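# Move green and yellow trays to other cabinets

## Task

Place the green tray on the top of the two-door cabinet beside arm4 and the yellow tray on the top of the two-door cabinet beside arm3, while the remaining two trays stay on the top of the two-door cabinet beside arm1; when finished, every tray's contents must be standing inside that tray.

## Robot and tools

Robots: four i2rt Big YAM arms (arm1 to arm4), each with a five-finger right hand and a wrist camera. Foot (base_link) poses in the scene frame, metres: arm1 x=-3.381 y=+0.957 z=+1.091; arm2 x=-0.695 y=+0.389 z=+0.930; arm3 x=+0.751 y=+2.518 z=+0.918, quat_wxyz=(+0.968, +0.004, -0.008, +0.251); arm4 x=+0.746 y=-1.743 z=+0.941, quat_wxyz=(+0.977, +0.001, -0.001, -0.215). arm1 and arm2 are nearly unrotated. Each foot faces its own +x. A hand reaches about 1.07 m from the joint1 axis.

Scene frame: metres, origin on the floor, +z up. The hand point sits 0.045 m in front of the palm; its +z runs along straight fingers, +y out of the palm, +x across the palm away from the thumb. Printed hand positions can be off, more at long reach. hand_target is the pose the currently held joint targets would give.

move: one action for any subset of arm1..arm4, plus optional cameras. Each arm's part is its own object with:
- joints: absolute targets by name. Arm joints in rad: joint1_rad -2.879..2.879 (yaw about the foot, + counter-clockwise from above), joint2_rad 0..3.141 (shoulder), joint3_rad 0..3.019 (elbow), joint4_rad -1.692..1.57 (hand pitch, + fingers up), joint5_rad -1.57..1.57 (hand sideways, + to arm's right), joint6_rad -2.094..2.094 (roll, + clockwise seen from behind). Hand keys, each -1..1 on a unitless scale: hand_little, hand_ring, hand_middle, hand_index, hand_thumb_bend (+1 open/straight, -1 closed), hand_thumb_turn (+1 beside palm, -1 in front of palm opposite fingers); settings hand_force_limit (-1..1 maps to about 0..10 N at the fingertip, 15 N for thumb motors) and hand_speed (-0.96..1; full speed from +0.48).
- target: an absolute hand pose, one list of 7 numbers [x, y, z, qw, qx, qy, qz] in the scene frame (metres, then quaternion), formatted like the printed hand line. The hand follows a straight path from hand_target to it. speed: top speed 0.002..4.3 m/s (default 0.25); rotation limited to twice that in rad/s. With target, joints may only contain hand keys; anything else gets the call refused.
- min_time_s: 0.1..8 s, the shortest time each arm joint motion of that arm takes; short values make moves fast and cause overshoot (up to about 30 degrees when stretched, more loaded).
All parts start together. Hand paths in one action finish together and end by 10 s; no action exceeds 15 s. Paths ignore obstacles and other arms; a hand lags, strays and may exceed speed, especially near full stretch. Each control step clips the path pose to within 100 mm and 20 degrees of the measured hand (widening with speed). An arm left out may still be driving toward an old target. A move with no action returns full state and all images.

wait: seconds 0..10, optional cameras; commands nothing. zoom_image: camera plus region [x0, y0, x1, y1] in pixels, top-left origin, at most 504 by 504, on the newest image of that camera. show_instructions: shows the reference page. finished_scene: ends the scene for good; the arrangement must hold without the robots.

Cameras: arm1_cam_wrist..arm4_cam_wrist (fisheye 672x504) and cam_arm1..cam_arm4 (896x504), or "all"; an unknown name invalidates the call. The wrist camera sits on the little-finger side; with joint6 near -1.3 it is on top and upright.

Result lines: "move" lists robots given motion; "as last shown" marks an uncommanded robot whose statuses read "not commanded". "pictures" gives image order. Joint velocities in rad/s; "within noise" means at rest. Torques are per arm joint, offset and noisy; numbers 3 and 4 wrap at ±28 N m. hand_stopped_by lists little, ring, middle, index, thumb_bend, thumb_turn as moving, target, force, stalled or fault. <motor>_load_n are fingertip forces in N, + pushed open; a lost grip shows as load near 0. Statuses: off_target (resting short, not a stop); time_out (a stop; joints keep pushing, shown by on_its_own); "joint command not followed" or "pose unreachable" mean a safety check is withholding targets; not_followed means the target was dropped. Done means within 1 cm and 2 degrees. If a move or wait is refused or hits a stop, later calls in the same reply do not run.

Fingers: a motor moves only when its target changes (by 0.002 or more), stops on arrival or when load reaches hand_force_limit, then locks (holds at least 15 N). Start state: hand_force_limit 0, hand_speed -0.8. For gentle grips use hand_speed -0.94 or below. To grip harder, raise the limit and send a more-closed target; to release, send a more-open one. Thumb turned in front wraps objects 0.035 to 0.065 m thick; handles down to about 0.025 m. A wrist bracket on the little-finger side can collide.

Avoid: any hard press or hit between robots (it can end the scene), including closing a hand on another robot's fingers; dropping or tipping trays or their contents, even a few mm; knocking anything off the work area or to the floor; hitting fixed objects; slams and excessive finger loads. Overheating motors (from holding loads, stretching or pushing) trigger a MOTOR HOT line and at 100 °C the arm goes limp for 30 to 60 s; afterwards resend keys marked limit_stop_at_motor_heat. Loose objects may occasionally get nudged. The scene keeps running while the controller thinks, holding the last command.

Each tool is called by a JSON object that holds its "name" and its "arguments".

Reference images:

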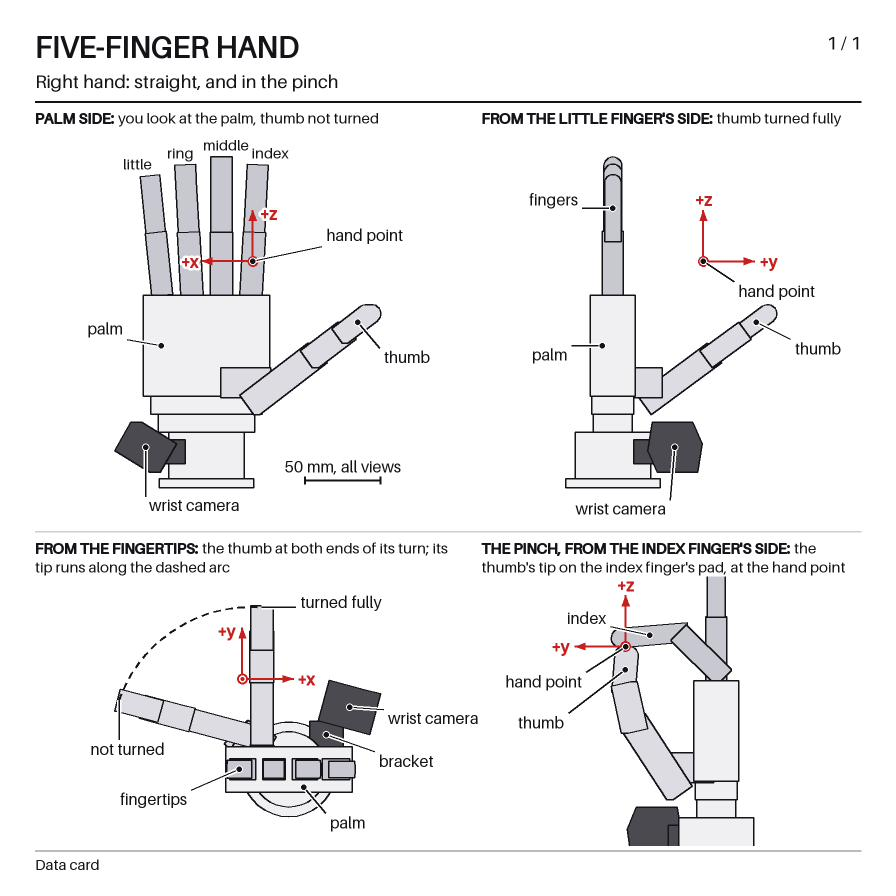

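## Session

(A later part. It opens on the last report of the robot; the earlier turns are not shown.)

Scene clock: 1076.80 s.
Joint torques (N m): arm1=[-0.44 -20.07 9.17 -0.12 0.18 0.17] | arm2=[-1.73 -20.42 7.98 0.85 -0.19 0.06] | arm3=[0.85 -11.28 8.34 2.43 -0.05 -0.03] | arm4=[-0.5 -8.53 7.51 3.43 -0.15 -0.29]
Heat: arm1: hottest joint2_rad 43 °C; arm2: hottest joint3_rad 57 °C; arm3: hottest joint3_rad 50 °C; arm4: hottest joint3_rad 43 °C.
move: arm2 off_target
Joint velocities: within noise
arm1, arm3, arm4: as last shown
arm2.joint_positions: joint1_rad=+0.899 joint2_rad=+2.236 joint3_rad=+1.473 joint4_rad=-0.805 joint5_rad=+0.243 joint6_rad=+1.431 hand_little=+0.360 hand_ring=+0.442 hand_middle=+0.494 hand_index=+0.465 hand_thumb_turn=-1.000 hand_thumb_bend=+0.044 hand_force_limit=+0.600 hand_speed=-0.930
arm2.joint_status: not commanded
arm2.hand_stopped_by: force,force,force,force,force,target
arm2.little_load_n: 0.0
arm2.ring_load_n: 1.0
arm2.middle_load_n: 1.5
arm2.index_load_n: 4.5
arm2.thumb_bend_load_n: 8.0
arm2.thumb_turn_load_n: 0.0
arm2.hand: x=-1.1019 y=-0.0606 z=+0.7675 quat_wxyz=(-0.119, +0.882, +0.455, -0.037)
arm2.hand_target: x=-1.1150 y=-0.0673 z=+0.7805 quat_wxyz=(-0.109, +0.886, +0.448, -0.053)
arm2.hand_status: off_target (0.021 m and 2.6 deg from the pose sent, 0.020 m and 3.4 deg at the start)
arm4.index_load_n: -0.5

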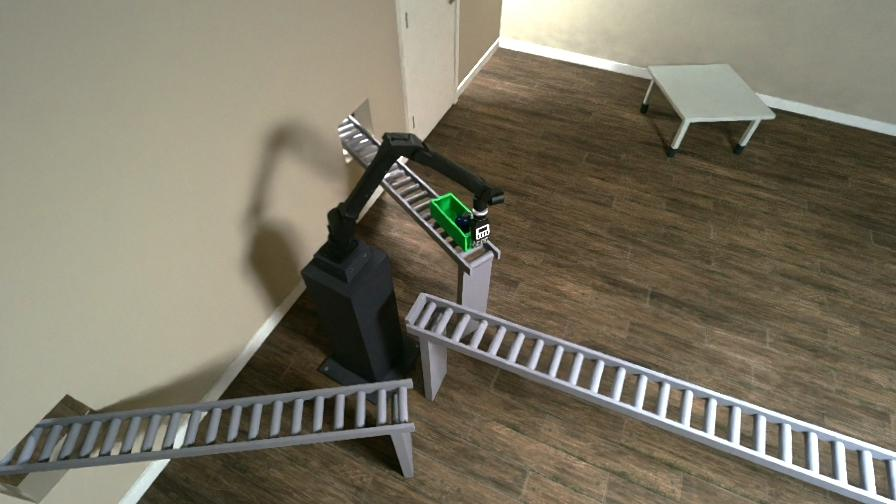

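{"name": "move", "arguments": {"arm2": {"target": [-1.110, -0.057, 0.830, -0.1089, 0.8867, 0.4459, -0.0548], "speed": 0.06}}}

{"name": "move", "arguments": {"arm2": {"target": [-1.110, -0.057, 0.785, -0.1089, 0.8867, 0.4459, -0.0548], "speed": 0.05}, "cameras": ["cam_arm2"]}}

{"name": "zoom_image", "arguments": {"camera": "cam_arm2", "region": [410, 180, 505, 280]}}

Scene clock: 1086.63 s.
Joint torques (N m): arm1=[-0.5 -20.07 9.18 -0.1 0.19 0.17] | arm2=[-2.67 -21.95 8.06 -0.2 -0.15 0.04] | arm3=[0.85 -11.22 8.34 2.43 -0.05 -0.04] | arm4=[-0.15 -8.29 7.56 3.47 -0.14 -0.31]
Heat: arm1: hottest joint2_rad 43 °C; arm2: hottest joint3_rad 55 °C; arm3: hottest joint3_rad 50 °C; arm4: hottest joint3_rad 43 °C.
move: arm2 off_target
Joint velocities: within noise
arm1, arm3, arm4: as last shown
arm2.joint_positions: joint1_rad=+0.894 joint2_rad=+2.159 joint3_rad=+1.435 joint4_rad=-0.839 joint5_rad=+0.243 joint6_rad=+1.431 hand_little=+0.360 hand_ring=+0.442 hand_middle=+0.494 hand_index=+0.465 hand_thumb_turn=-1.000 hand_thumb_bend=+0.044 hand_force_limit=+0.600 hand_speed=-0.930
arm2.joint_status: not commanded
arm2.hand_stopped_by: force,force,force,force,force,target
arm2.little_load_n: 0.0
arm2.ring_load_n: 2.0
arm2.middle_load_n: 3.5
arm2.index_load_n: 5.5
arm2.thumb_bend_load_n: 13.5
arm2.thumb_turn_load_n: 1.5
arm2.hand: x=-1.0977 y=-0.0525 z=+0.7997 quat_wxyz=(-0.118, +0.883, +0.453, -0.039)
arm2.hand_target: x=-1.1106 y=-0.0575 z=+0.8293 quat_wxyz=(-0.108, +0.887, +0.446, -0.055)
arm2.hand_status: off_target (0.033 m and 2.3 deg from the pose sent, 0.063 m and 2.6 deg at the start)
arm4.index_load_n: 0.0
pictures: none

Scene clock: 1088.03 s.
Joint torques (N m): arm1=[-0.5 -20.07 9.17 -0.13 0.19 0.17] | arm2=[-2.61 -20.37 7.66 0.68 -0.14 0.05] | arm3=[0.91 -11.28 8.35 2.43 -0.04 -0.04] | arm4=[0.21 -8.53 7.39 3.49 -0.13 -0.32]
Heat: arm1: hottest joint2_rad 43 °C; arm2: hottest joint3_rad 55 °C; arm3: hottest joint3_rad 50 °C; arm4: hottest joint3_rad 43 °C.
move: arm2 off_target
Joint velocities: within noise
arm1, arm3, arm4: as last shown
arm2.joint_positions: joint1_rad=+0.894 joint2_rad=+2.210 joint3_rad=+1.425 joint4_rad=-0.780 joint5_rad=+0.243 joint6_rad=+1.431 hand_little=+0.360 hand_ring=+0.442 hand_middle=+0.494 hand_index=+0.465 hand_thumb_turn=-1.000 hand_thumb_bend=+0.044 hand_force_limit=+0.600 hand_speed=-0.930
arm2.joint_status: not commanded
arm2.hand_stopped_by: force,force,force,force,force,target
arm2.little_load_n: 0.0
arm2.ring_load_n: 1.5
arm2.middle_load_n: 2.5
arm2.index_load_n: 5.5
arm2.thumb_bend_load_n: 11.0
arm2.thumb_turn_load_n: 0.5
arm2.hand: x=-1.0959 y=-0.0504 z=+0.7692 quat_wxyz=(-0.118, +0.883, +0.453, -0.038)
arm2.hand_target: x=-1.1101 y=-0.0572 z=+0.7846 quat_wxyz=(-0.109, +0.887, +0.446, -0.056)
arm2.hand_status: off_target (0.022 m and 2.4 deg from the pose sent, 0.020 m and 2.3 deg at the start)
arm3.little_load_n: -0.5

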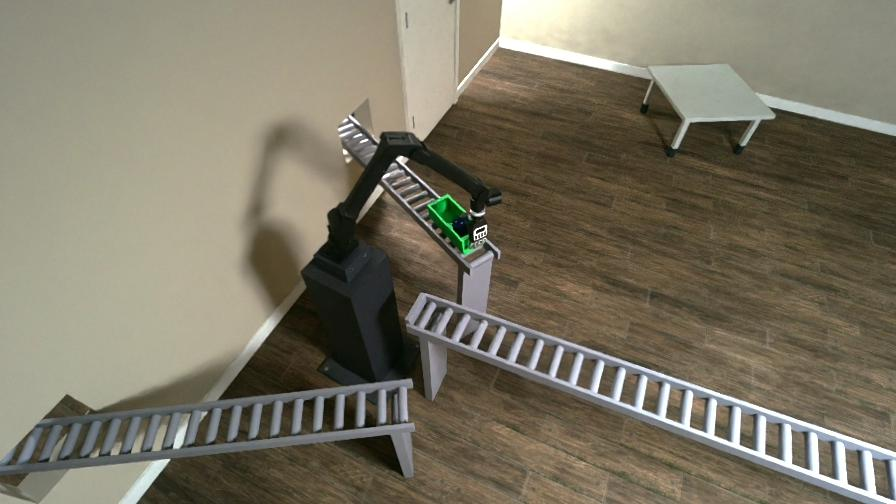

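Scaled by 5.040 from the camera's image (finer frame: 1280x720).

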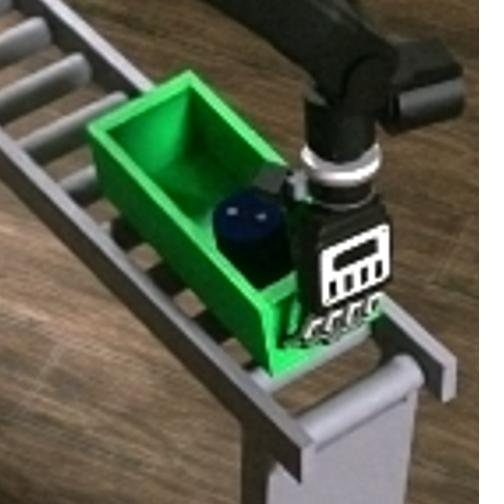

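{"name": "move", "arguments": {"arm2": {"target": [-1.110, -0.058, 0.770, -0.1089, 0.8867, 0.4459, -0.0548], "speed": 0.04}, "cameras": ["cam_arm2"]}}

{"name": "zoom_image", "arguments": {"camera": "cam_arm2", "region": [410, 180, 505, 280]}}

Scene clock: 1090.23 s.
Joint torques (N m): arm1=[-0.5 -20.01 9.18 -0.1 0.19 0.17] | arm2=[-2.67 -19.19 7.9 0.88 -0.18 0.06] | arm3=[0.91 -11.28 8.32 2.44 -0.05 -0.04] | arm4=[-0.09 -8.47 7.56 3.54 -0.13 -0.29]
Heat: arm1: hottest joint2_rad 43 °C; arm2: hottest joint3_rad 54 °C; arm3: hottest joint3_rad 50 °C; arm4: hottest joint3_rad 43 °C.
move: arm2 off_target
Joint velocities: within noise
arm1.joint_positions: joint1_rad=+1.337 joint2_rad=+2.073 joint3_rad=+1.517 joint4_rad=-0.962 joint5_rad=+0.227 joint6_rad=+1.301 hand_little=+0.800 hand_ring=+0.800 hand_middle=+0.800 hand_index=+0.800 hand_thumb_turn=-1.000 hand_thumb_bend=+1.000 hand_force_limit=+0.600 hand_speed=-0.800
arm1.joint_status: not commanded
arm1.hand_stopped_by: target,target,target,target,target,target
arm1.little_load_n: 0.0
arm1.ring_load_n: 0.0
arm1.middle_load_n: 0.0
arm1.index_load_n: 0.0
arm1.thumb_bend_load_n: 0.0
arm1.thumb_turn_load_n: 0.0
arm1.hand: x=-3.5125 y=+0.3549 z=+1.0409 quat_wxyz=(-0.088, +0.696, +0.708, -0.080)
arm1.hand_target: x=-3.5209 y=+0.3455 z=+1.0502 quat_wxyz=(-0.085, +0.706, +0.698, -0.088)
arm1.hand_status: not commanded
arm2.joint_positions: joint1_rad=+0.894 joint2_rad=+2.225 joint3_rad=+1.425 joint4_rad=-0.771 joint5_rad=+0.243 joint6_rad=+1.431 hand_little=+0.360 hand_ring=+0.442 hand_middle=+0.494 hand_index=+0.465 hand_thumb_turn=-1.000 hand_thumb_bend=+0.043 hand_force_limit=+0.600 hand_speed=-0.930
arm2.joint_status: not commanded
arm2.hand_stopped_by: force,force,force,force,force,target
arm2.little_load_n: 0.5
arm2.ring_load_n: 1.0
arm2.middle_load_n: 0.5
arm2.index_load_n: 2.5
arm2.thumb_bend_load_n: 5.5
arm2.thumb_turn_load_n: 1.0
arm2.hand: x=-1.0946 y=-0.0489 z=+0.7607 quat_wxyz=(-0.119, +0.883, +0.453, -0.035)
arm2.hand_target: x=-1.1080 y=-0.0561 z=+0.7705 quat_wxyz=(-0.110, +0.887, +0.446, -0.050)
arm2.hand_status: off_target (0.020 m and 2.7 deg from the pose sent, 0.016 m and 2.4 deg at the start)
arm3.joint_positions: joint1_rad=+0.139 joint2_rad=+1.485 joint3_rad=+0.702 joint4_rad=+0.272 joint5_rad=+0.077 joint6_rad=-1.169 hand_little=+1.000 hand_ring=+1.000 hand_middle=+1.000 hand_index=+1.000 hand_thumb_turn=+1.000 hand_thumb_bend=+1.000 hand_force_limit=+0.000 hand_speed=-0.800
arm3.joint_status: not commanded
arm3.hand_stopped_by: target,target,target,target,target,target
arm3.little_load_n: 0.0
arm3.ring_load_n: 0.0
arm3.middle_load_n: 0.0
arm3.index_load_n: 0.0
arm3.thumb_bend_load_n: 0.0
arm3.thumb_turn_load_n: 0.5
arm3.hand: x=+1.2106 y=+2.7919 z=+0.9962 quat_wxyz=(-0.228, +0.854, +0.085, +0.460)
arm3.hand_target: x=+1.2118 y=+2.7968 z=+0.9940 quat_wxyz=(-0.231, +0.850, +0.092, +0.464)
arm3.hand_status: not commanded
arm4.joint_positions: joint1_rad=+0.131 joint2_rad=+1.483 joint3_rad=+0.716 joint4_rad=+0.273 joint5_rad=+0.090 joint6_rad=-1.154 hand_little=+1.000 hand_ring=+1.000 hand_middle=+1.000 hand_index=+1.000 hand_thumb_turn=+1.000 hand_thumb_bend=+1.000 hand_force_limit=+0.000 hand_speed=-0.800
arm4.joint_status: not commanded
arm4.hand_stopped_by: target,target,target,target,target,target
arm4.little_load_n: 0.0
arm4.ring_load_n: 0.0
arm4.middle_load_n: 0.0
arm4.index_load_n: 0.0
arm4.thumb_bend_load_n: 0.0
arm4.thumb_turn_load_n: 0.0
arm4.hand: x=+1.2414 y=-1.9614 z=+1.0186 quat_wxyz=(+0.008, +0.794, -0.324, +0.514)
arm4.hand_target: x=+1.2418 y=-1.9547 z=+1.0094 quat_wxyz=(+0.008, +0.800, -0.311, +0.512)
arm4.hand_status: not commanded

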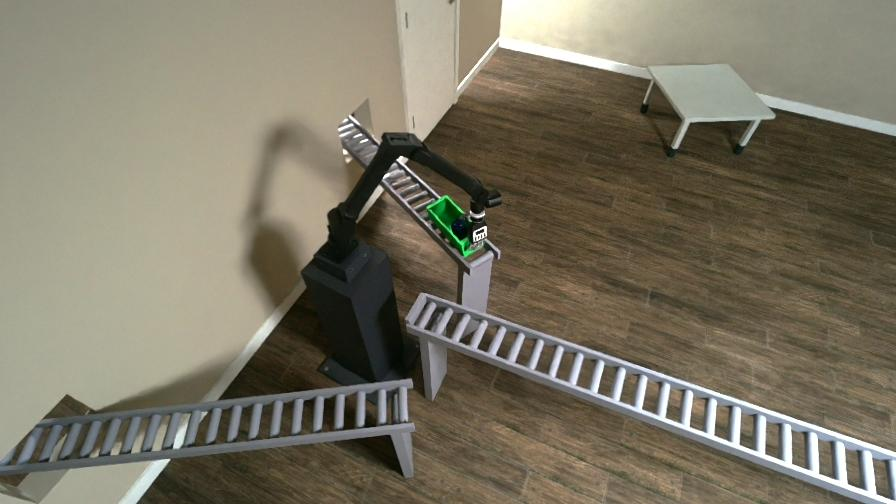

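Scaled by 5.040 from the camera's image (finer frame: 1280x720).

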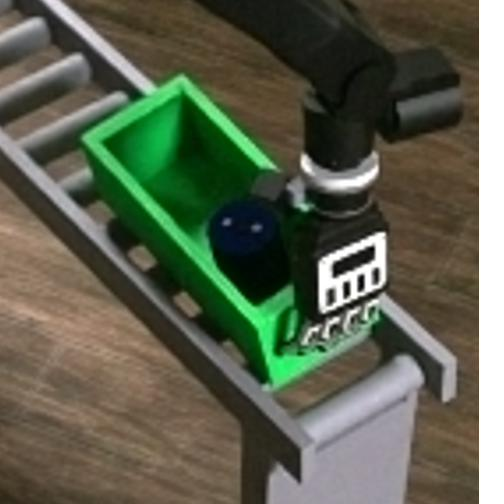

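{"name": "move", "arguments": {"arm2": {"target": [-1.097, -0.041, 0.840, -0.0984, 0.8854, 0.4485, -0.0756], "speed": 0.06}, "cameras": ["cam_arm2", "arm2_cam_wrist"]}}

{"name": "zoom_image", "arguments": {"camera": "cam_arm2", "region": [410, 180, 505, 280]}}

Scene clock: 1098.43 s.
Joint torques (N m): arm1=[-0.5 -20.07 9.2 -0.12 0.19 0.17] | arm2=[-2.9 -20.66 8.01 0.58 -0.44 -0.13] | arm3=[0.85 -11.34 8.34 2.43 -0.04 -0.04] | arm4=[-0.32 -8.59 7.46 3.32 -0.18 -0.28]
Heat: arm1: hottest joint2_rad 43 °C; arm2: hottest joint3_rad 54 °C; arm3: hottest joint3_rad 50 °C; arm4: hottest joint3_rad 43 °C.
move: arm2 off_target
Joint velocities: within noise
arm1, arm3, arm4: as last shown
arm1.middle_load_n: -0.5
arm1.thumb_bend_load_n: -0.5
arm2.joint_positions: joint1_rad=+0.888 joint2_rad=+2.080 joint3_rad=+1.315 joint4_rad=-0.771 joint5_rad=+0.243 joint6_rad=+1.427 hand_little=+0.360 hand_ring=+0.442 hand_middle=+0.494 hand_index=+0.465 hand_thumb_turn=-1.000 hand_thumb_bend=+0.044 hand_force_limit=+0.600 hand_speed=-0.930
arm2.joint_status: not commanded
arm2.hand_stopped_by: force,force,force,force,force,target
arm2.little_load_n: 0.0
arm2.ring_load_n: 2.0
arm2.middle_load_n: 3.5
arm2.index_load_n: 5.5
arm2.thumb_bend_load_n: 13.5
arm2.thumb_turn_load_n: 1.5
arm2.hand: x=-1.0823 y=-0.0316 z=+0.8100 quat_wxyz=(-0.114, +0.884, +0.451, -0.051)
arm2.hand_target: x=-1.0968 y=-0.0405 z=+0.8381 quat_wxyz=(-0.099, +0.885, +0.448, -0.074)
arm2.hand_status: off_target (0.035 m and 3.3 deg from the pose sent, 0.080 m and 5.2 deg at the start)
arm3.thumb_turn_load_n: 0.0
pictures: arm2_cam_wrist, cam_arm2

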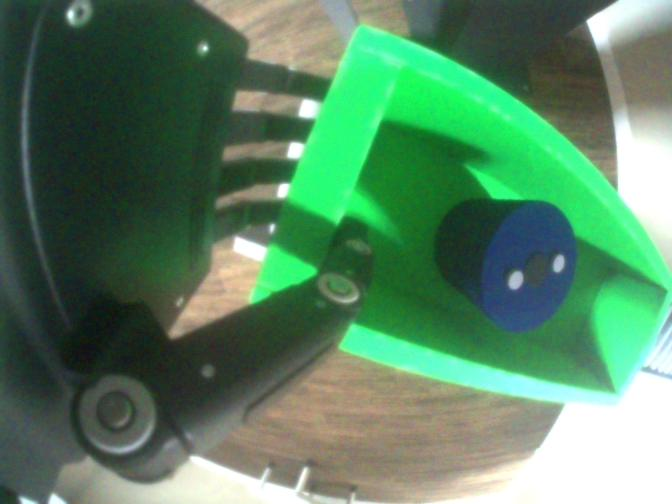

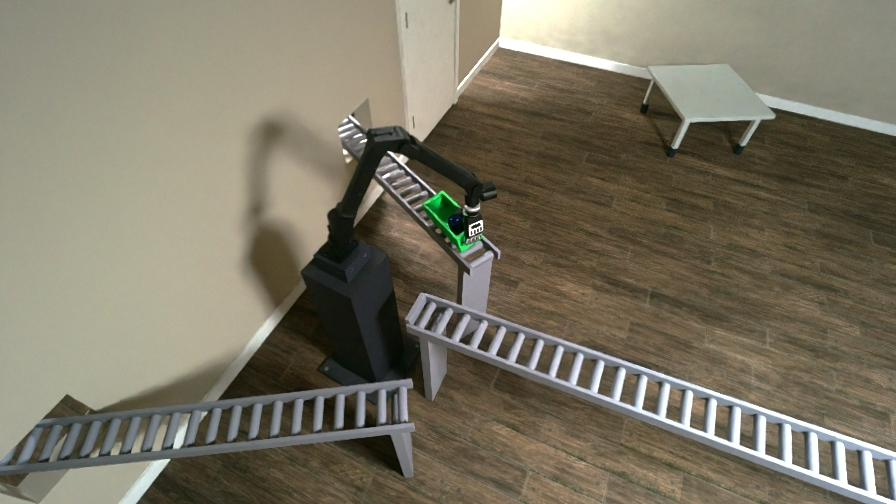

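Scaled by 5.040 from the camera's image (finer frame: 1280x720).

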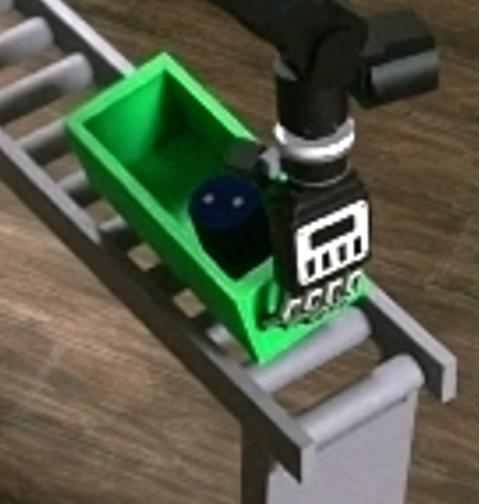

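{"name": "move", "arguments": {"arm2": {"target": [-1.106, -0.053, 0.840, -0.1386, 0.8885, 0.4376, 0.0047], "speed": 0.06}, "cameras": ["cam_arm2", "arm2_cam_wrist"]}}

{"name": "zoom_image", "arguments": {"camera": "cam_arm2", "region": [410, 180, 505, 280]}}

Scene clock: 1113.13 s.
Joint torques (N m): arm1=[-0.5 -20.07 9.17 -0.13 0.18 0.17] | arm2=[-1.44 -20.01 11.69 -0.76 -0.13 -0.03] | arm3=[0.85 -11.28 8.34 2.43 -0.05 -0.04] | arm4=[-0.56 -8.59 7.58 3.48 -0.14 -0.32]
Heat: arm1: hottest joint2_rad 43 °C; arm2: hottest joint3_rad 52 °C; arm3: hottest joint3_rad 50 °C; arm4: hottest joint3_rad 43 °C.
move: arm2 off_target
Joint velocities: within noise
arm1, arm3, arm4: as last shown
arm1.middle_load_n: 0.0
arm1.thumb_bend_load_n: 0.0
arm1.thumb_turn_load_n: 0.5
arm2.joint_positions: joint1_rad=+0.888 joint2_rad=+2.172 joint3_rad=+1.516 joint4_rad=-1.036 joint5_rad=+0.259 joint6_rad=+1.471 hand_little=+0.360 hand_ring=+0.442 hand_middle=+0.494 hand_index=+0.465 hand_thumb_turn=-1.000 hand_thumb_bend=+0.044 hand_force_limit=+0.600 hand_speed=-0.930
arm2.joint_status: not commanded
arm2.hand_stopped_by: force,force,force,force,force,target
arm2.little_load_n: 0.0
arm2.ring_load_n: 1.0
arm2.middle_load_n: 3.0
arm2.index_load_n: 6.0
arm2.thumb_bend_load_n: 13.5
arm2.thumb_turn_load_n: 2.0
arm2.hand: x=-1.0941 y=-0.0379 z=+0.8159 quat_wxyz=(-0.146, +0.887, +0.438, +0.017)
arm2.hand_target: x=-1.1085 y=-0.0560 z=+0.8408 quat_wxyz=(-0.136, +0.889, +0.437, -0.003)
arm2.hand_status: off_target (0.031 m and 1.6 deg from the pose sent, 0.044 m and 7.2 deg at the start)
pictures: arm2_cam_wrist, cam_arm2

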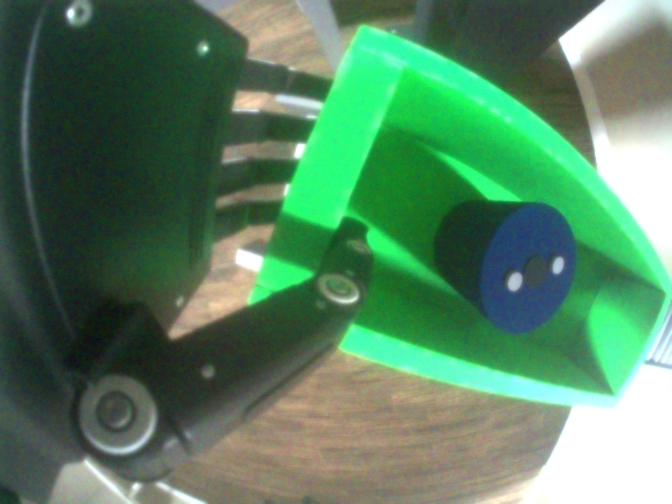

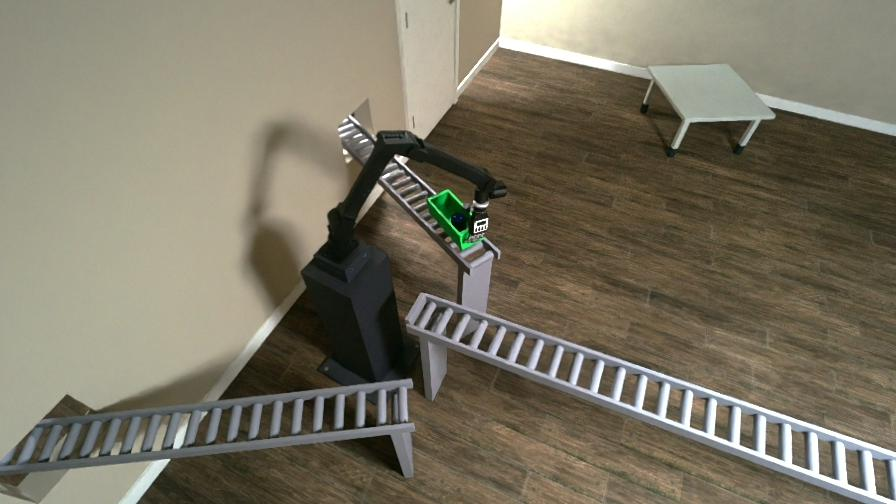

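Scaled by 5.040 from the camera's image (finer frame: 1280x720).

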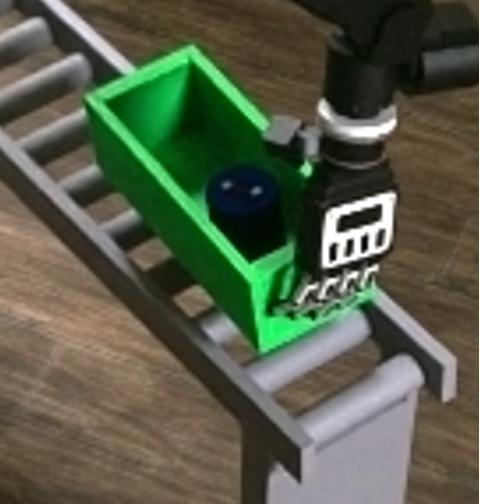

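{"name": "move", "arguments": {"arm2": {"target": [-1.1075, -0.053, 0.795, -0.1386, 0.8885, 0.4376, 0.0047], "speed": 0.05}, "cameras": ["cam_arm2"]}}

{"name": "zoom_image", "arguments": {"camera": "cam_arm2", "region": [410, 180, 505, 280]}}

Scene clock: 1116.87 s.
Joint torques (N m): arm1=[-0.56 -20.01 9.18 -0.13 0.19 0.17] | arm2=[-1.73 -20.13 10.15 0.47 -0.11 0.01] | arm3=[0.85 -11.28 8.36 2.43 -0.04 -0.04] | arm4=[-0.79 -8.53 7.46 3.36 -0.13 -0.32]
Heat: arm1: hottest joint2_rad 43 °C; arm2: hottest joint3_rad 53 °C; arm3: hottest joint3_rad 50 °C; arm4: hottest joint3_rad 43 °C.
move: arm2 off_target
Joint velocities: within noise
arm1, arm3, arm4: as last shown
arm2.joint_positions: joint1_rad=+0.888 joint2_rad=+2.247 joint3_rad=+1.516 joint4_rad=-1.001 joint5_rad=+0.259 joint6_rad=+1.474 hand_little=+0.360 hand_ring=+0.442 hand_middle=+0.494 hand_index=+0.465 hand_thumb_turn=-1.000 hand_thumb_bend=+0.044 hand_force_limit=+0.600 hand_speed=-0.930
arm2.joint_status: not commanded
arm2.hand_stopped_by: force,force,force,force,force,target
arm2.little_load_n: 0.0
arm2.ring_load_n: 0.5
arm2.middle_load_n: 3.0
arm2.index_load_n: 6.5
arm2.thumb_bend_load_n: 12.5
arm2.thumb_turn_load_n: 2.0
arm2.hand: x=-1.0875 y=-0.0305 z=+0.7735 quat_wxyz=(-0.153, +0.885, +0.438, +0.035)
arm2.hand_target: x=-1.1062 y=-0.0518 z=+0.7955 quat_wxyz=(-0.139, +0.889, +0.437, +0.005)
arm2.hand_status: off_target (0.037 m and 3.9 deg from the pose sent, 0.029 m and 1.6 deg at the start)

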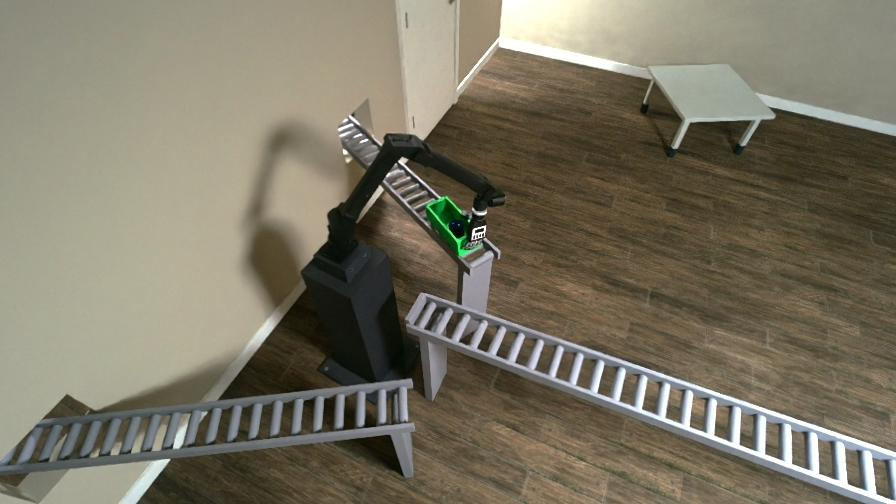

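Scaled by 5.040 from the camera's image (finer frame: 1280x720).

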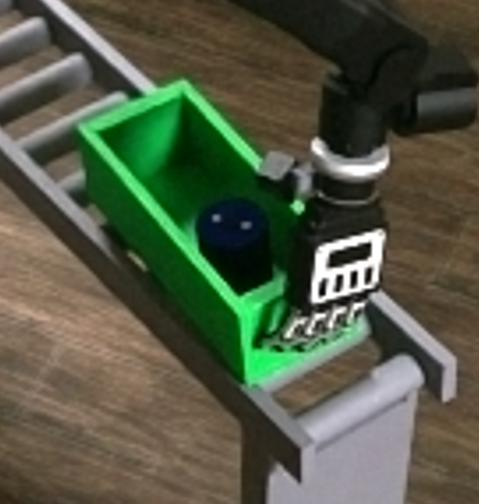

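{"name": "move", "arguments": {"arm2": {"target": [-1.114, -0.067, 0.830, -0.1386, 0.8885, 0.4376, 0.0047], "speed": 0.05}}}

{"name": "move", "arguments": {"arm2": {"target": [-1.114, -0.067, 0.800, -0.1386, 0.8885, 0.4376, 0.0047], "speed": 0.05}, "cameras": ["cam_arm2"]}}

{"name": "zoom_image", "arguments": {"camera": "cam_arm2", "region": [410, 180, 505, 280]}}

Scene clock: 1119.93 s.
Joint torques (N m): arm1=[-0.44 -20.07 9.17 -0.12 0.19 0.18] | arm2=[-0.67 -22.53 11.29 -0.72 -0.21 0.02] | arm3=[0.91 -11.34 8.34 2.41 -0.05 -0.04] | arm4=[-0.56 -8.7 7.62 3.55 -0.11 -0.32]
Heat: arm1: hottest joint2_rad 43 °C; arm2: hottest joint3_rad 53 °C; arm3: hottest joint3_rad 50 °C; arm4: hottest joint3_rad 43 °C.
move: arm2 off_target
Joint velocities: within noise
arm1, arm3, arm4: as last shown
arm1.little_load_n: 0.5
arm1.thumb_turn_load_n: 0.0
arm2.joint_positions: joint1_rad=+0.888 joint2_rad=+2.247 joint3_rad=+1.576 joint4_rad=-1.058 joint5_rad=+0.260 joint6_rad=+1.480 hand_little=+0.360 hand_ring=+0.442 hand_middle=+0.494 hand_index=+0.465 hand_thumb_turn=-1.000 hand_thumb_bend=+0.044 hand_force_limit=+0.600 hand_speed=-0.930
arm2.joint_status: not commanded
arm2.hand_stopped_by: force,force,force,force,force,target
arm2.little_load_n: 0.0
arm2.ring_load_n: 0.5
arm2.middle_load_n: 2.5
arm2.index_load_n: 6.5
arm2.thumb_bend_load_n: 13.0
arm2.thumb_turn_load_n: 2.0
arm2.hand: x=-1.0990 y=-0.0419 z=+0.7906 quat_wxyz=(-0.153, +0.886, +0.436, +0.033)
arm2.hand_target: x=-1.1135 y=-0.0665 z=+0.8292 quat_wxyz=(-0.139, +0.888, +0.438, +0.004)
arm2.hand_status: off_target (0.049 m and 3.6 deg from the pose sent, 0.072 m and 3.9 deg at the start)
pictures: none

Scene clock: 1121.13 s.
Joint torques (N m): arm1=[-0.44 -20.01 9.17 -0.12 0.18 0.17] | arm2=[-0.56 -21.6 10.52 0.36 -0.23 0.05] | arm3=[0.85 -11.34 8.35 2.41 -0.04 -0.04] | arm4=[-0.21 -8.35 7.77 3.48 -0.15 -0.31]
Heat: arm1: hottest joint2_rad 43 °C; arm2: hottest joint3_rad 53 °C; arm3: hottest joint3_rad 50 °C; arm4: hottest joint3_rad 43 °C.
move: arm2 off_target
Joint velocities: within noise
arm1, arm3, arm4: as last shown
arm1.little_load_n: 0.0
arm1.thumb_bend_load_n: -0.5
arm2.joint_positions: joint1_rad=+0.888 joint2_rad=+2.273 joint3_rad=+1.576 joint4_rad=-1.041 joint5_rad=+0.259 joint6_rad=+1.482 hand_little=+0.360 hand_ring=+0.442 hand_middle=+0.494 hand_index=+0.465 hand_thumb_turn=-1.000 hand_thumb_bend=+0.044 hand_force_limit=+0.600 hand_speed=-0.930
arm2.joint_status: not commanded
arm2.hand_stopped_by: force,force,force,force,force,target
arm2.little_load_n: 0.0
arm2.ring_load_n: 0.5
arm2.middle_load_n: 2.5
arm2.index_load_n: 6.0
arm2.thumb_bend_load_n: 12.0
arm2.thumb_turn_load_n: 1.5
arm2.hand: x=-1.0971 y=-0.0403 z=+0.7755 quat_wxyz=(-0.154, +0.886, +0.435, +0.037)
arm2.hand_target: x=-1.1127 y=-0.0664 z=+0.8004 quat_wxyz=(-0.138, +0.889, +0.438, +0.005)
arm2.hand_status: off_target (0.040 m and 4.1 deg from the pose sent, 0.031 m and 3.6 deg at the start)

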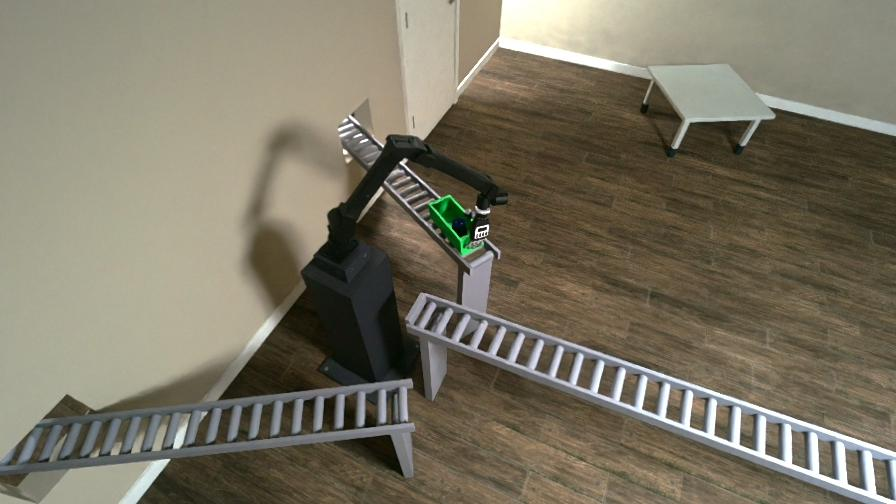

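Scaled by 5.040 from the camera's image (finer frame: 1280x720).

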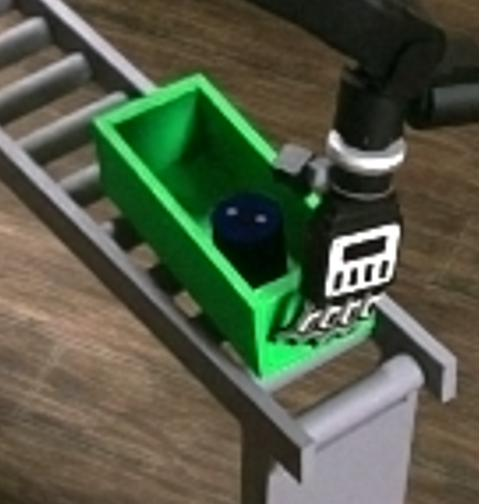

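{"name": "move", "arguments": {"arm2": {"target": [-1.114, -0.067, 0.782, -0.1386, 0.8885, 0.4376, 0.0047], "speed": 0.04}, "cameras": ["cam_arm2"]}}

{"name": "zoom_image", "arguments": {"camera": "cam_arm2", "region": [410, 180, 505, 280]}}

Scene clock: 1124.33 s.
Joint torques (N m): arm1=[-0.5 -20.07 9.16 -0.1 0.19 0.16] | arm2=[-0.73 -20.6 10.36 0.43 -0.2 0.01] | arm3=[0.91 -11.28 8.32 2.43 -0.04 -0.04] | arm4=[-0.56 -8.7 7.51 3.48 -0.16 -0.32]
Heat: arm1: hottest joint2_rad 43 °C; arm2: hottest joint3_rad 53 °C; arm3: hottest joint3_rad 50 °C; arm4: hottest joint3_rad 43 °C.
move: arm2 off_target
Joint velocities: within noise
arm1, arm3, arm4: as last shown
arm1.thumb_bend_load_n: 0.0
arm2.joint_positions: joint1_rad=+0.888 joint2_rad=+2.291 joint3_rad=+1.576 joint4_rad=-1.015 joint5_rad=+0.259 joint6_rad=+1.477 hand_little=+0.360 hand_ring=+0.442 hand_middle=+0.494 hand_index=+0.465 hand_thumb_turn=-1.000 hand_thumb_bend=+0.043 hand_force_limit=+0.600 hand_speed=-0.930
arm2.joint_status: not commanded
arm2.hand_stopped_by: force,force,force,force,force,target
arm2.little_load_n: 1.0
arm2.ring_load_n: 1.5
arm2.middle_load_n: 0.5
arm2.index_load_n: 2.0
arm2.thumb_bend_load_n: 6.0
arm2.thumb_turn_load_n: 1.5
arm2.hand: x=-1.0982 y=-0.0415 z=+0.7645 quat_wxyz=(-0.153, +0.886, +0.437, +0.034)
arm2.hand_target: x=-1.1126 y=-0.0661 z=+0.7826 quat_wxyz=(-0.139, +0.887, +0.440, +0.006)
arm2.hand_status: off_target (0.035 m and 3.7 deg from the pose sent, 0.032 m and 4.1 deg at the start)

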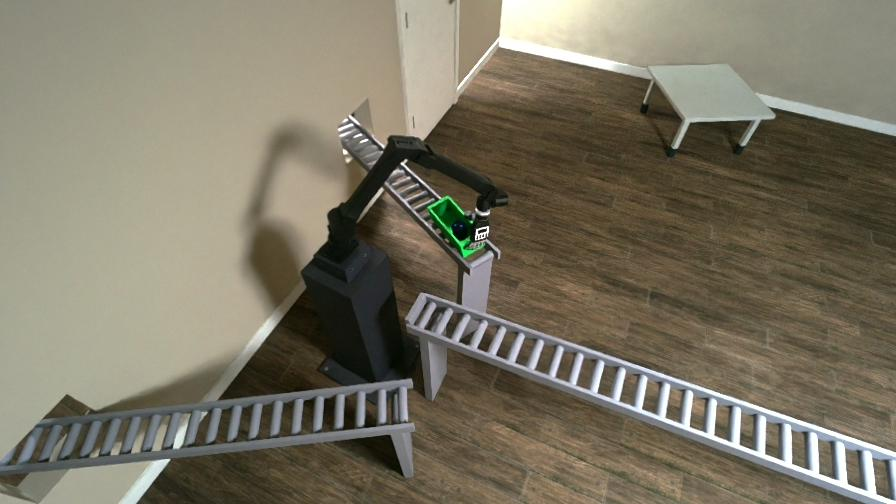

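Scaled by 5.040 from the camera's image (finer frame: 1280x720).

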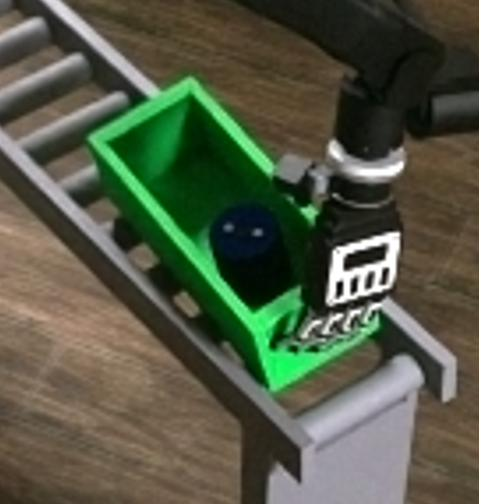

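{"name": "move", "arguments": {"arm2": {"target": [-1.1015, -0.050, 0.835, -0.1386, 0.8885, 0.4376, 0.0047], "speed": 0.06}}}

{"name": "move", "arguments": {"arm2": {"target": [-1.1015, -0.050, 0.800, -0.1386, 0.8885, 0.4376, 0.0047], "speed": 0.05}, "cameras": ["cam_arm2", "arm2_cam_wrist"]}}

{"name": "zoom_image", "arguments": {"camera": "cam_arm2", "region": [410, 180, 505, 280]}}

Scene clock: 1132.70 s.
Joint torques (N m): arm1=[-0.5 -20.13 9.17 -0.13 0.19 0.17] | arm2=[-1.32 -22.95 8.23 -0.54 -0.15 -0.02] | arm3=[0.85 -11.28 8.34 2.43 -0.05 -0.04] | arm4=[-0.5 -8.12 7.51 3.58 -0.13 -0.31]
Heat: arm1: hottest joint2_rad 43 °C; arm2: hottest joint3_rad 54 °C; arm3: hottest joint3_rad 50 °C; arm4: hottest joint3_rad 43 °C.
move: arm2 off_target
Joint velocities: within noise
arm1, arm3, arm4: as last shown
arm2.joint_positions: joint1_rad=+0.888 joint2_rad=+2.202 joint3_rad=+1.537 joint4_rad=-1.032 joint5_rad=+0.260 joint6_rad=+1.482 hand_little=+0.360 hand_ring=+0.442 hand_middle=+0.494 hand_index=+0.465 hand_thumb_turn=-1.000 hand_thumb_bend=+0.044 hand_force_limit=+0.600 hand_speed=-0.930
arm2.joint_status: not commanded
arm2.hand_stopped_by: force,force,force,force,force,target
arm2.little_load_n: 0.5
arm2.ring_load_n: 1.0
arm2.middle_load_n: 3.0
arm2.index_load_n: 6.0
arm2.thumb_bend_load_n: 13.0
arm2.thumb_turn_load_n: 2.5
arm2.hand: x=-1.0983 y=-0.0413 z=+0.8047 quat_wxyz=(-0.148, +0.889, +0.434, +0.018)
arm2.hand_target: x=-1.1028 y=-0.0509 z=+0.8347 quat_wxyz=(-0.139, +0.890, +0.435, +0.003)
arm2.hand_status: off_target (0.032 m and 1.9 deg from the pose sent, 0.071 m and 3.7 deg at the start)
pictures: none

Scene clock: 1134.03 s.
Joint torques (N m): arm1=[-0.5 -20.01 9.18 -0.14 0.18 0.17] | arm2=[-1.44 -20.95 8.13 0.57 -0.21 -0.05] | arm3=[0.79 -11.28 8.36 2.41 -0.05 -0.04] | arm4=[-0.5 -8.7 7.54 3.51 -0.13 -0.3]
Heat: arm1: hottest joint2_rad 43 °C; arm2: hottest joint3_rad 54 °C; arm3: hottest joint3_rad 50 °C; arm4: hottest joint3_rad 43 °C.
move: arm2 off_target
Joint velocities: within noise
arm1.joint_positions: joint1_rad=+1.337 joint2_rad=+2.073 joint3_rad=+1.517 joint4_rad=-0.962 joint5_rad=+0.227 joint6_rad=+1.301 hand_little=+0.800 hand_ring=+0.800 hand_middle=+0.800 hand_index=+0.800 hand_thumb_turn=-1.000 hand_thumb_bend=+1.000 hand_force_limit=+0.600 hand_speed=-0.800
arm1.joint_status: not commanded
arm1.hand_stopped_by: target,target,target,target,target,target
arm1.little_load_n: 0.0
arm1.ring_load_n: 0.0
arm1.middle_load_n: 0.0
arm1.index_load_n: 0.0
arm1.thumb_bend_load_n: 0.0
arm1.thumb_turn_load_n: 0.0
arm1.hand: x=-3.5125 y=+0.3549 z=+1.0409 quat_wxyz=(-0.088, +0.696, +0.708, -0.080)
arm1.hand_target: x=-3.5209 y=+0.3455 z=+1.0502 quat_wxyz=(-0.085, +0.706, +0.698, -0.088)
arm1.hand_status: not commanded
arm2.joint_positions: joint1_rad=+0.888 joint2_rad=+2.231 joint3_rad=+1.522 joint4_rad=-0.998 joint5_rad=+0.260 joint6_rad=+1.482 hand_little=+0.360 hand_ring=+0.442 hand_middle=+0.494 hand_index=+0.465 hand_thumb_turn=-1.000 hand_thumb_bend=+0.044 hand_force_limit=+0.600 hand_speed=-0.930
arm2.joint_status: not commanded
arm2.hand_stopped_by: force,force,force,force,force,target
arm2.little_load_n: 0.0
arm2.ring_load_n: 1.0
arm2.middle_load_n: 3.0
arm2.index_load_n: 5.5
arm2.thumb_bend_load_n: 13.0
arm2.thumb_turn_load_n: 2.0
arm2.hand: x=-1.0940 y=-0.0366 z=+0.7835 quat_wxyz=(-0.150, +0.888, +0.434, +0.023)
arm2.hand_target: x=-1.1011 y=-0.0496 z=+0.7996 quat_wxyz=(-0.139, +0.888, +0.438, +0.005)
arm2.hand_status: off_target (0.023 m and 2.5 deg from the pose sent, 0.010 m and 1.9 deg at the start)
arm3.joint_positions: joint1_rad=+0.139 joint2_rad=+1.485 joint3_rad=+0.702 joint4_rad=+0.272 joint5_rad=+0.077 joint6_rad=-1.169 hand_little=+1.000 hand_ring=+1.000 hand_middle=+1.000 hand_index=+1.000 hand_thumb_turn=+1.000 hand_thumb_bend=+1.000 hand_force_limit=+0.000 hand_speed=-0.800
arm3.joint_status: not commanded
arm3.hand_stopped_by: target,target,target,target,target,target
arm3.little_load_n: 0.0
arm3.ring_load_n: 0.0
arm3.middle_load_n: 0.0
arm3.index_load_n: 0.0
arm3.thumb_bend_load_n: 0.0
arm3.thumb_turn_load_n: 0.0
arm3.hand: x=+1.2106 y=+2.7919 z=+0.9962 quat_wxyz=(-0.228, +0.854, +0.085, +0.460)
arm3.hand_target: x=+1.2118 y=+2.7968 z=+0.9940 quat_wxyz=(-0.231, +0.850, +0.092, +0.464)
arm3.hand_status: not commanded
arm4.joint_positions: joint1_rad=+0.131 joint2_rad=+1.483 joint3_rad=+0.716 joint4_rad=+0.273 joint5_rad=+0.090 joint6_rad=-1.154 hand_little=+1.000 hand_ring=+1.000 hand_middle=+1.000 hand_index=+1.000 hand_thumb_turn=+1.000 hand_thumb_bend=+1.000 hand_force_limit=+0.000 hand_speed=-0.800
arm4.joint_status: not commanded
arm4.hand_stopped_by: target,target,target,target,target,target
arm4.little_load_n: 0.0
arm4.ring_load_n: 0.0
arm4.middle_load_n: 0.0
arm4.index_load_n: 0.0
arm4.thumb_bend_load_n: 0.0
arm4.thumb_turn_load_n: 0.0
arm4.hand: x=+1.2414 y=-1.9614 z=+1.0186 quat_wxyz=(+0.008, +0.794, -0.324, +0.514)
arm4.hand_target: x=+1.2418 y=-1.9547 z=+1.0094 quat_wxyz=(+0.008, +0.800, -0.311, +0.512)
arm4.hand_status: not commanded
pictures: arm2_cam_wrist, cam_arm2

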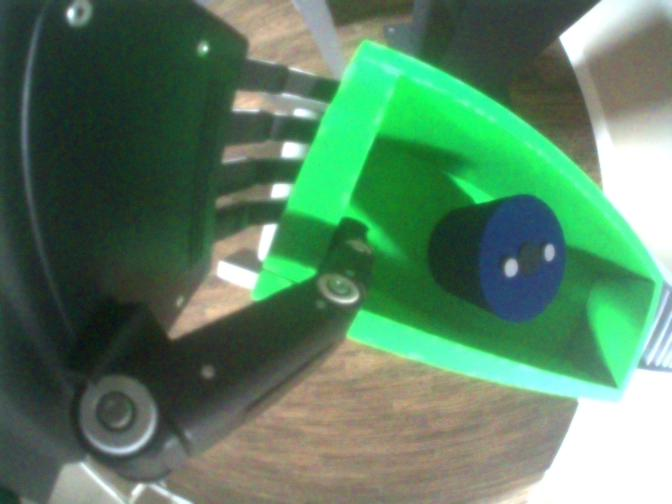

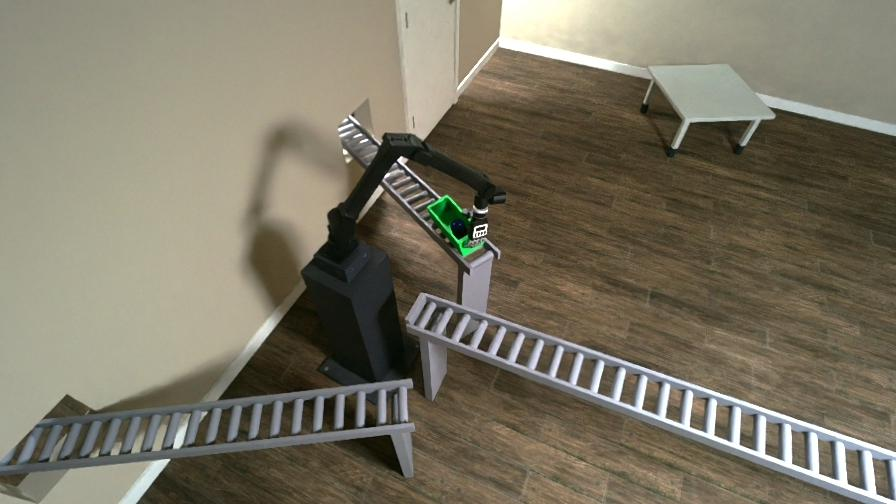

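Scaled by 5.040 from the camera's image (finer frame: 1280x720).

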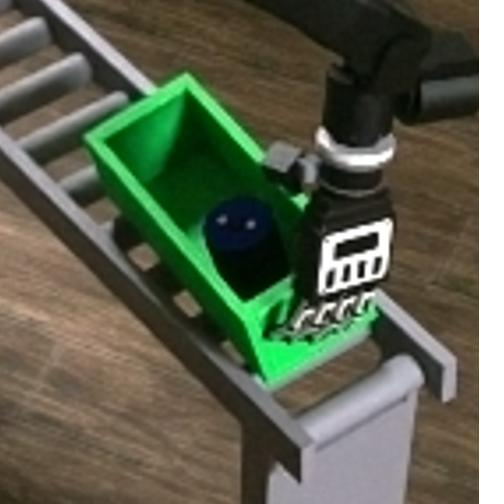

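{"name": "move", "arguments": {"arm2": {"target": [-1.0925, -0.038, 0.79, -0.1386, 0.8885, 0.4376, 0.0047], "speed": 0.05}, "cameras": ["cam_arm2"]}}

{"name": "zoom_image", "arguments": {"camera": "cam_arm2", "region": [410, 180, 505, 280]}}

Scene clock: 1136.63 s.
Joint torques (N m): arm1=[-0.44 -20.13 9.2 -0.12 0.18 0.16] | arm2=[-1.2 -21.71 6.61 0.39 -0.24 -0.11] | arm3=[0.85 -11.34 8.34 2.43 -0.04 -0.04] | arm4=[-0.56 -8.12 7.5 3.54 -0.17 -0.3]
Heat: arm1: hottest joint2_rad 43 °C; arm2: hottest joint3_rad 53 °C; arm3: hottest joint3_rad 50 °C; arm4: hottest joint3_rad 43 °C.
move: arm2 off_target
Joint velocities: within noise
arm1, arm3, arm4: as last shown
arm2.joint_positions: joint1_rad=+0.888 joint2_rad=+2.230 joint3_rad=+1.482 joint4_rad=-0.947 joint5_rad=+0.260 joint6_rad=+1.482 hand_little=+0.360 hand_ring=+0.442 hand_middle=+0.494 hand_index=+0.465 hand_thumb_turn=-1.000 hand_thumb_bend=+0.044 hand_force_limit=+0.600 hand_speed=-0.930
arm2.joint_status: not commanded
arm2.hand_stopped_by: force,force,force,force,force,target
arm2.little_load_n: 1.0
arm2.ring_load_n: 2.0
arm2.middle_load_n: 1.5
arm2.index_load_n: 3.5
arm2.thumb_bend_load_n: 8.5
arm2.thumb_turn_load_n: 1.5
arm2.hand: x=-1.0893 y=-0.0317 z=+0.7730 quat_wxyz=(-0.148, +0.889, +0.434, +0.017)
arm2.hand_target: x=-1.0924 y=-0.0378 z=+0.7896 quat_wxyz=(-0.139, +0.888, +0.438, +0.005)
arm2.hand_status: off_target (0.018 m and 1.8 deg from the pose sent, 0.007 m and 2.5 deg at the start)

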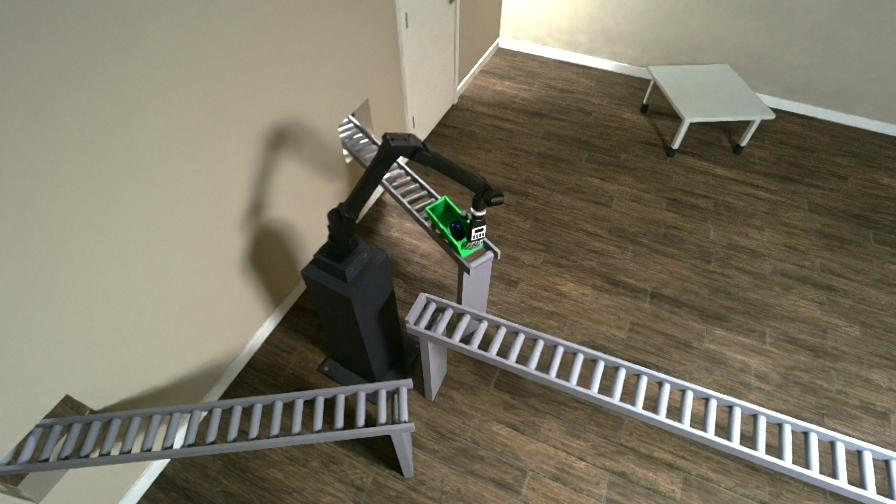

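Scaled by 5.040 from the camera's image (finer frame: 1280x720).

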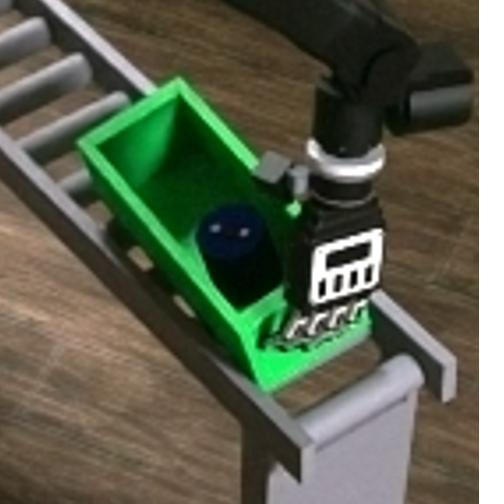

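{"name": "move", "arguments": {"arm2": {"target": [-1.0945, -0.0405, 0.779, -0.1386, 0.8885, 0.4376, 0.0047], "speed": 0.04}, "cameras": ["cam_arm2"]}}

{"name": "zoom_image", "arguments": {"camera": "cam_arm2", "region": [410, 180, 505, 280]}}

Scene clock: 1144.33 s.
Joint torques (N m): arm1=[-0.38 -20.01 9.17 -0.13 0.18 0.16] | arm2=[-1.44 -19.6 7.35 0.64 -0.2 -0.09] | arm3=[0.85 -11.34 8.32 2.44 -0.05 -0.04] | arm4=[-0.44 -8.41 7.53 3.36 -0.13 -0.3]
Heat: arm1: hottest joint2_rad 43 °C; arm2: hottest joint3_rad 52 °C; arm3: hottest joint3_rad 50 °C; arm4: hottest joint3_rad 43 °C.
move: arm2 off_target
Joint velocities: within noise
arm1, arm3, arm4: as last shown
arm2.joint_positions: joint1_rad=+0.888 joint2_rad=+2.230 joint3_rad=+1.482 joint4_rad=-0.943 joint5_rad=+0.260 joint6_rad=+1.482 hand_little=+0.360 hand_ring=+0.442 hand_middle=+0.494 hand_index=+0.465 hand_thumb_turn=-1.000 hand_thumb_bend=+0.044 hand_force_limit=+0.600 hand_speed=-0.930
arm2.joint_status: not commanded
arm2.hand_stopped_by: force,force,force,force,force,target
arm2.little_load_n: 1.0
arm2.ring_load_n: 2.0
arm2.middle_load_n: 1.0
arm2.index_load_n: 3.0
arm2.thumb_bend_load_n: 8.0
arm2.thumb_turn_load_n: 2.0
arm2.hand: x=-1.0902 y=-0.0326 z=+0.7729 quat_wxyz=(-0.147, +0.889, +0.433, +0.015)
arm2.hand_target: x=-1.0945 y=-0.0405 z=+0.7791 quat_wxyz=(-0.139, +0.889, +0.437, +0.005)
arm2.hand_status: off_target (0.011 m and 1.6 deg from the pose sent, 0.012 m and 1.8 deg at the start)

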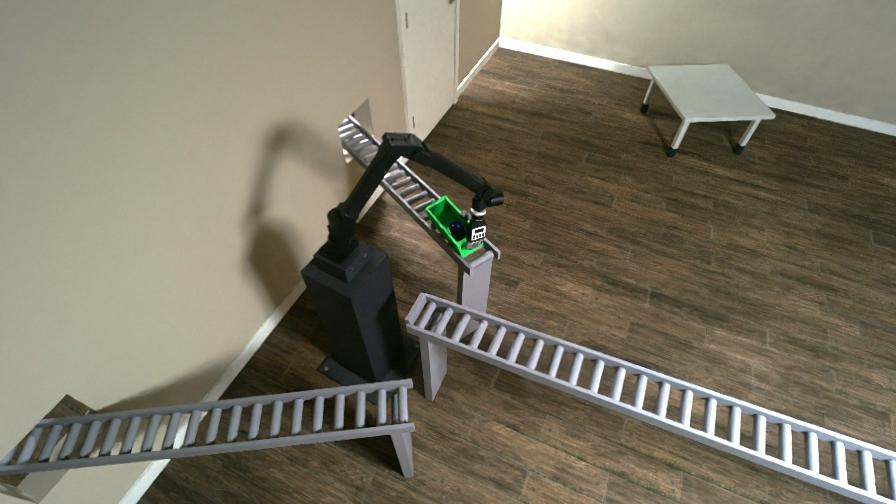

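Scaled by 5.040 from the camera's image (finer frame: 1280x720).

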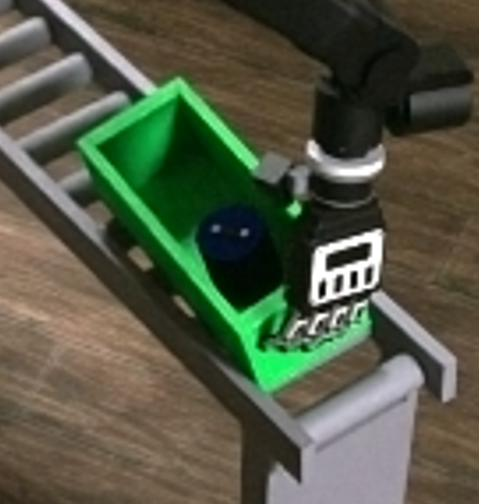

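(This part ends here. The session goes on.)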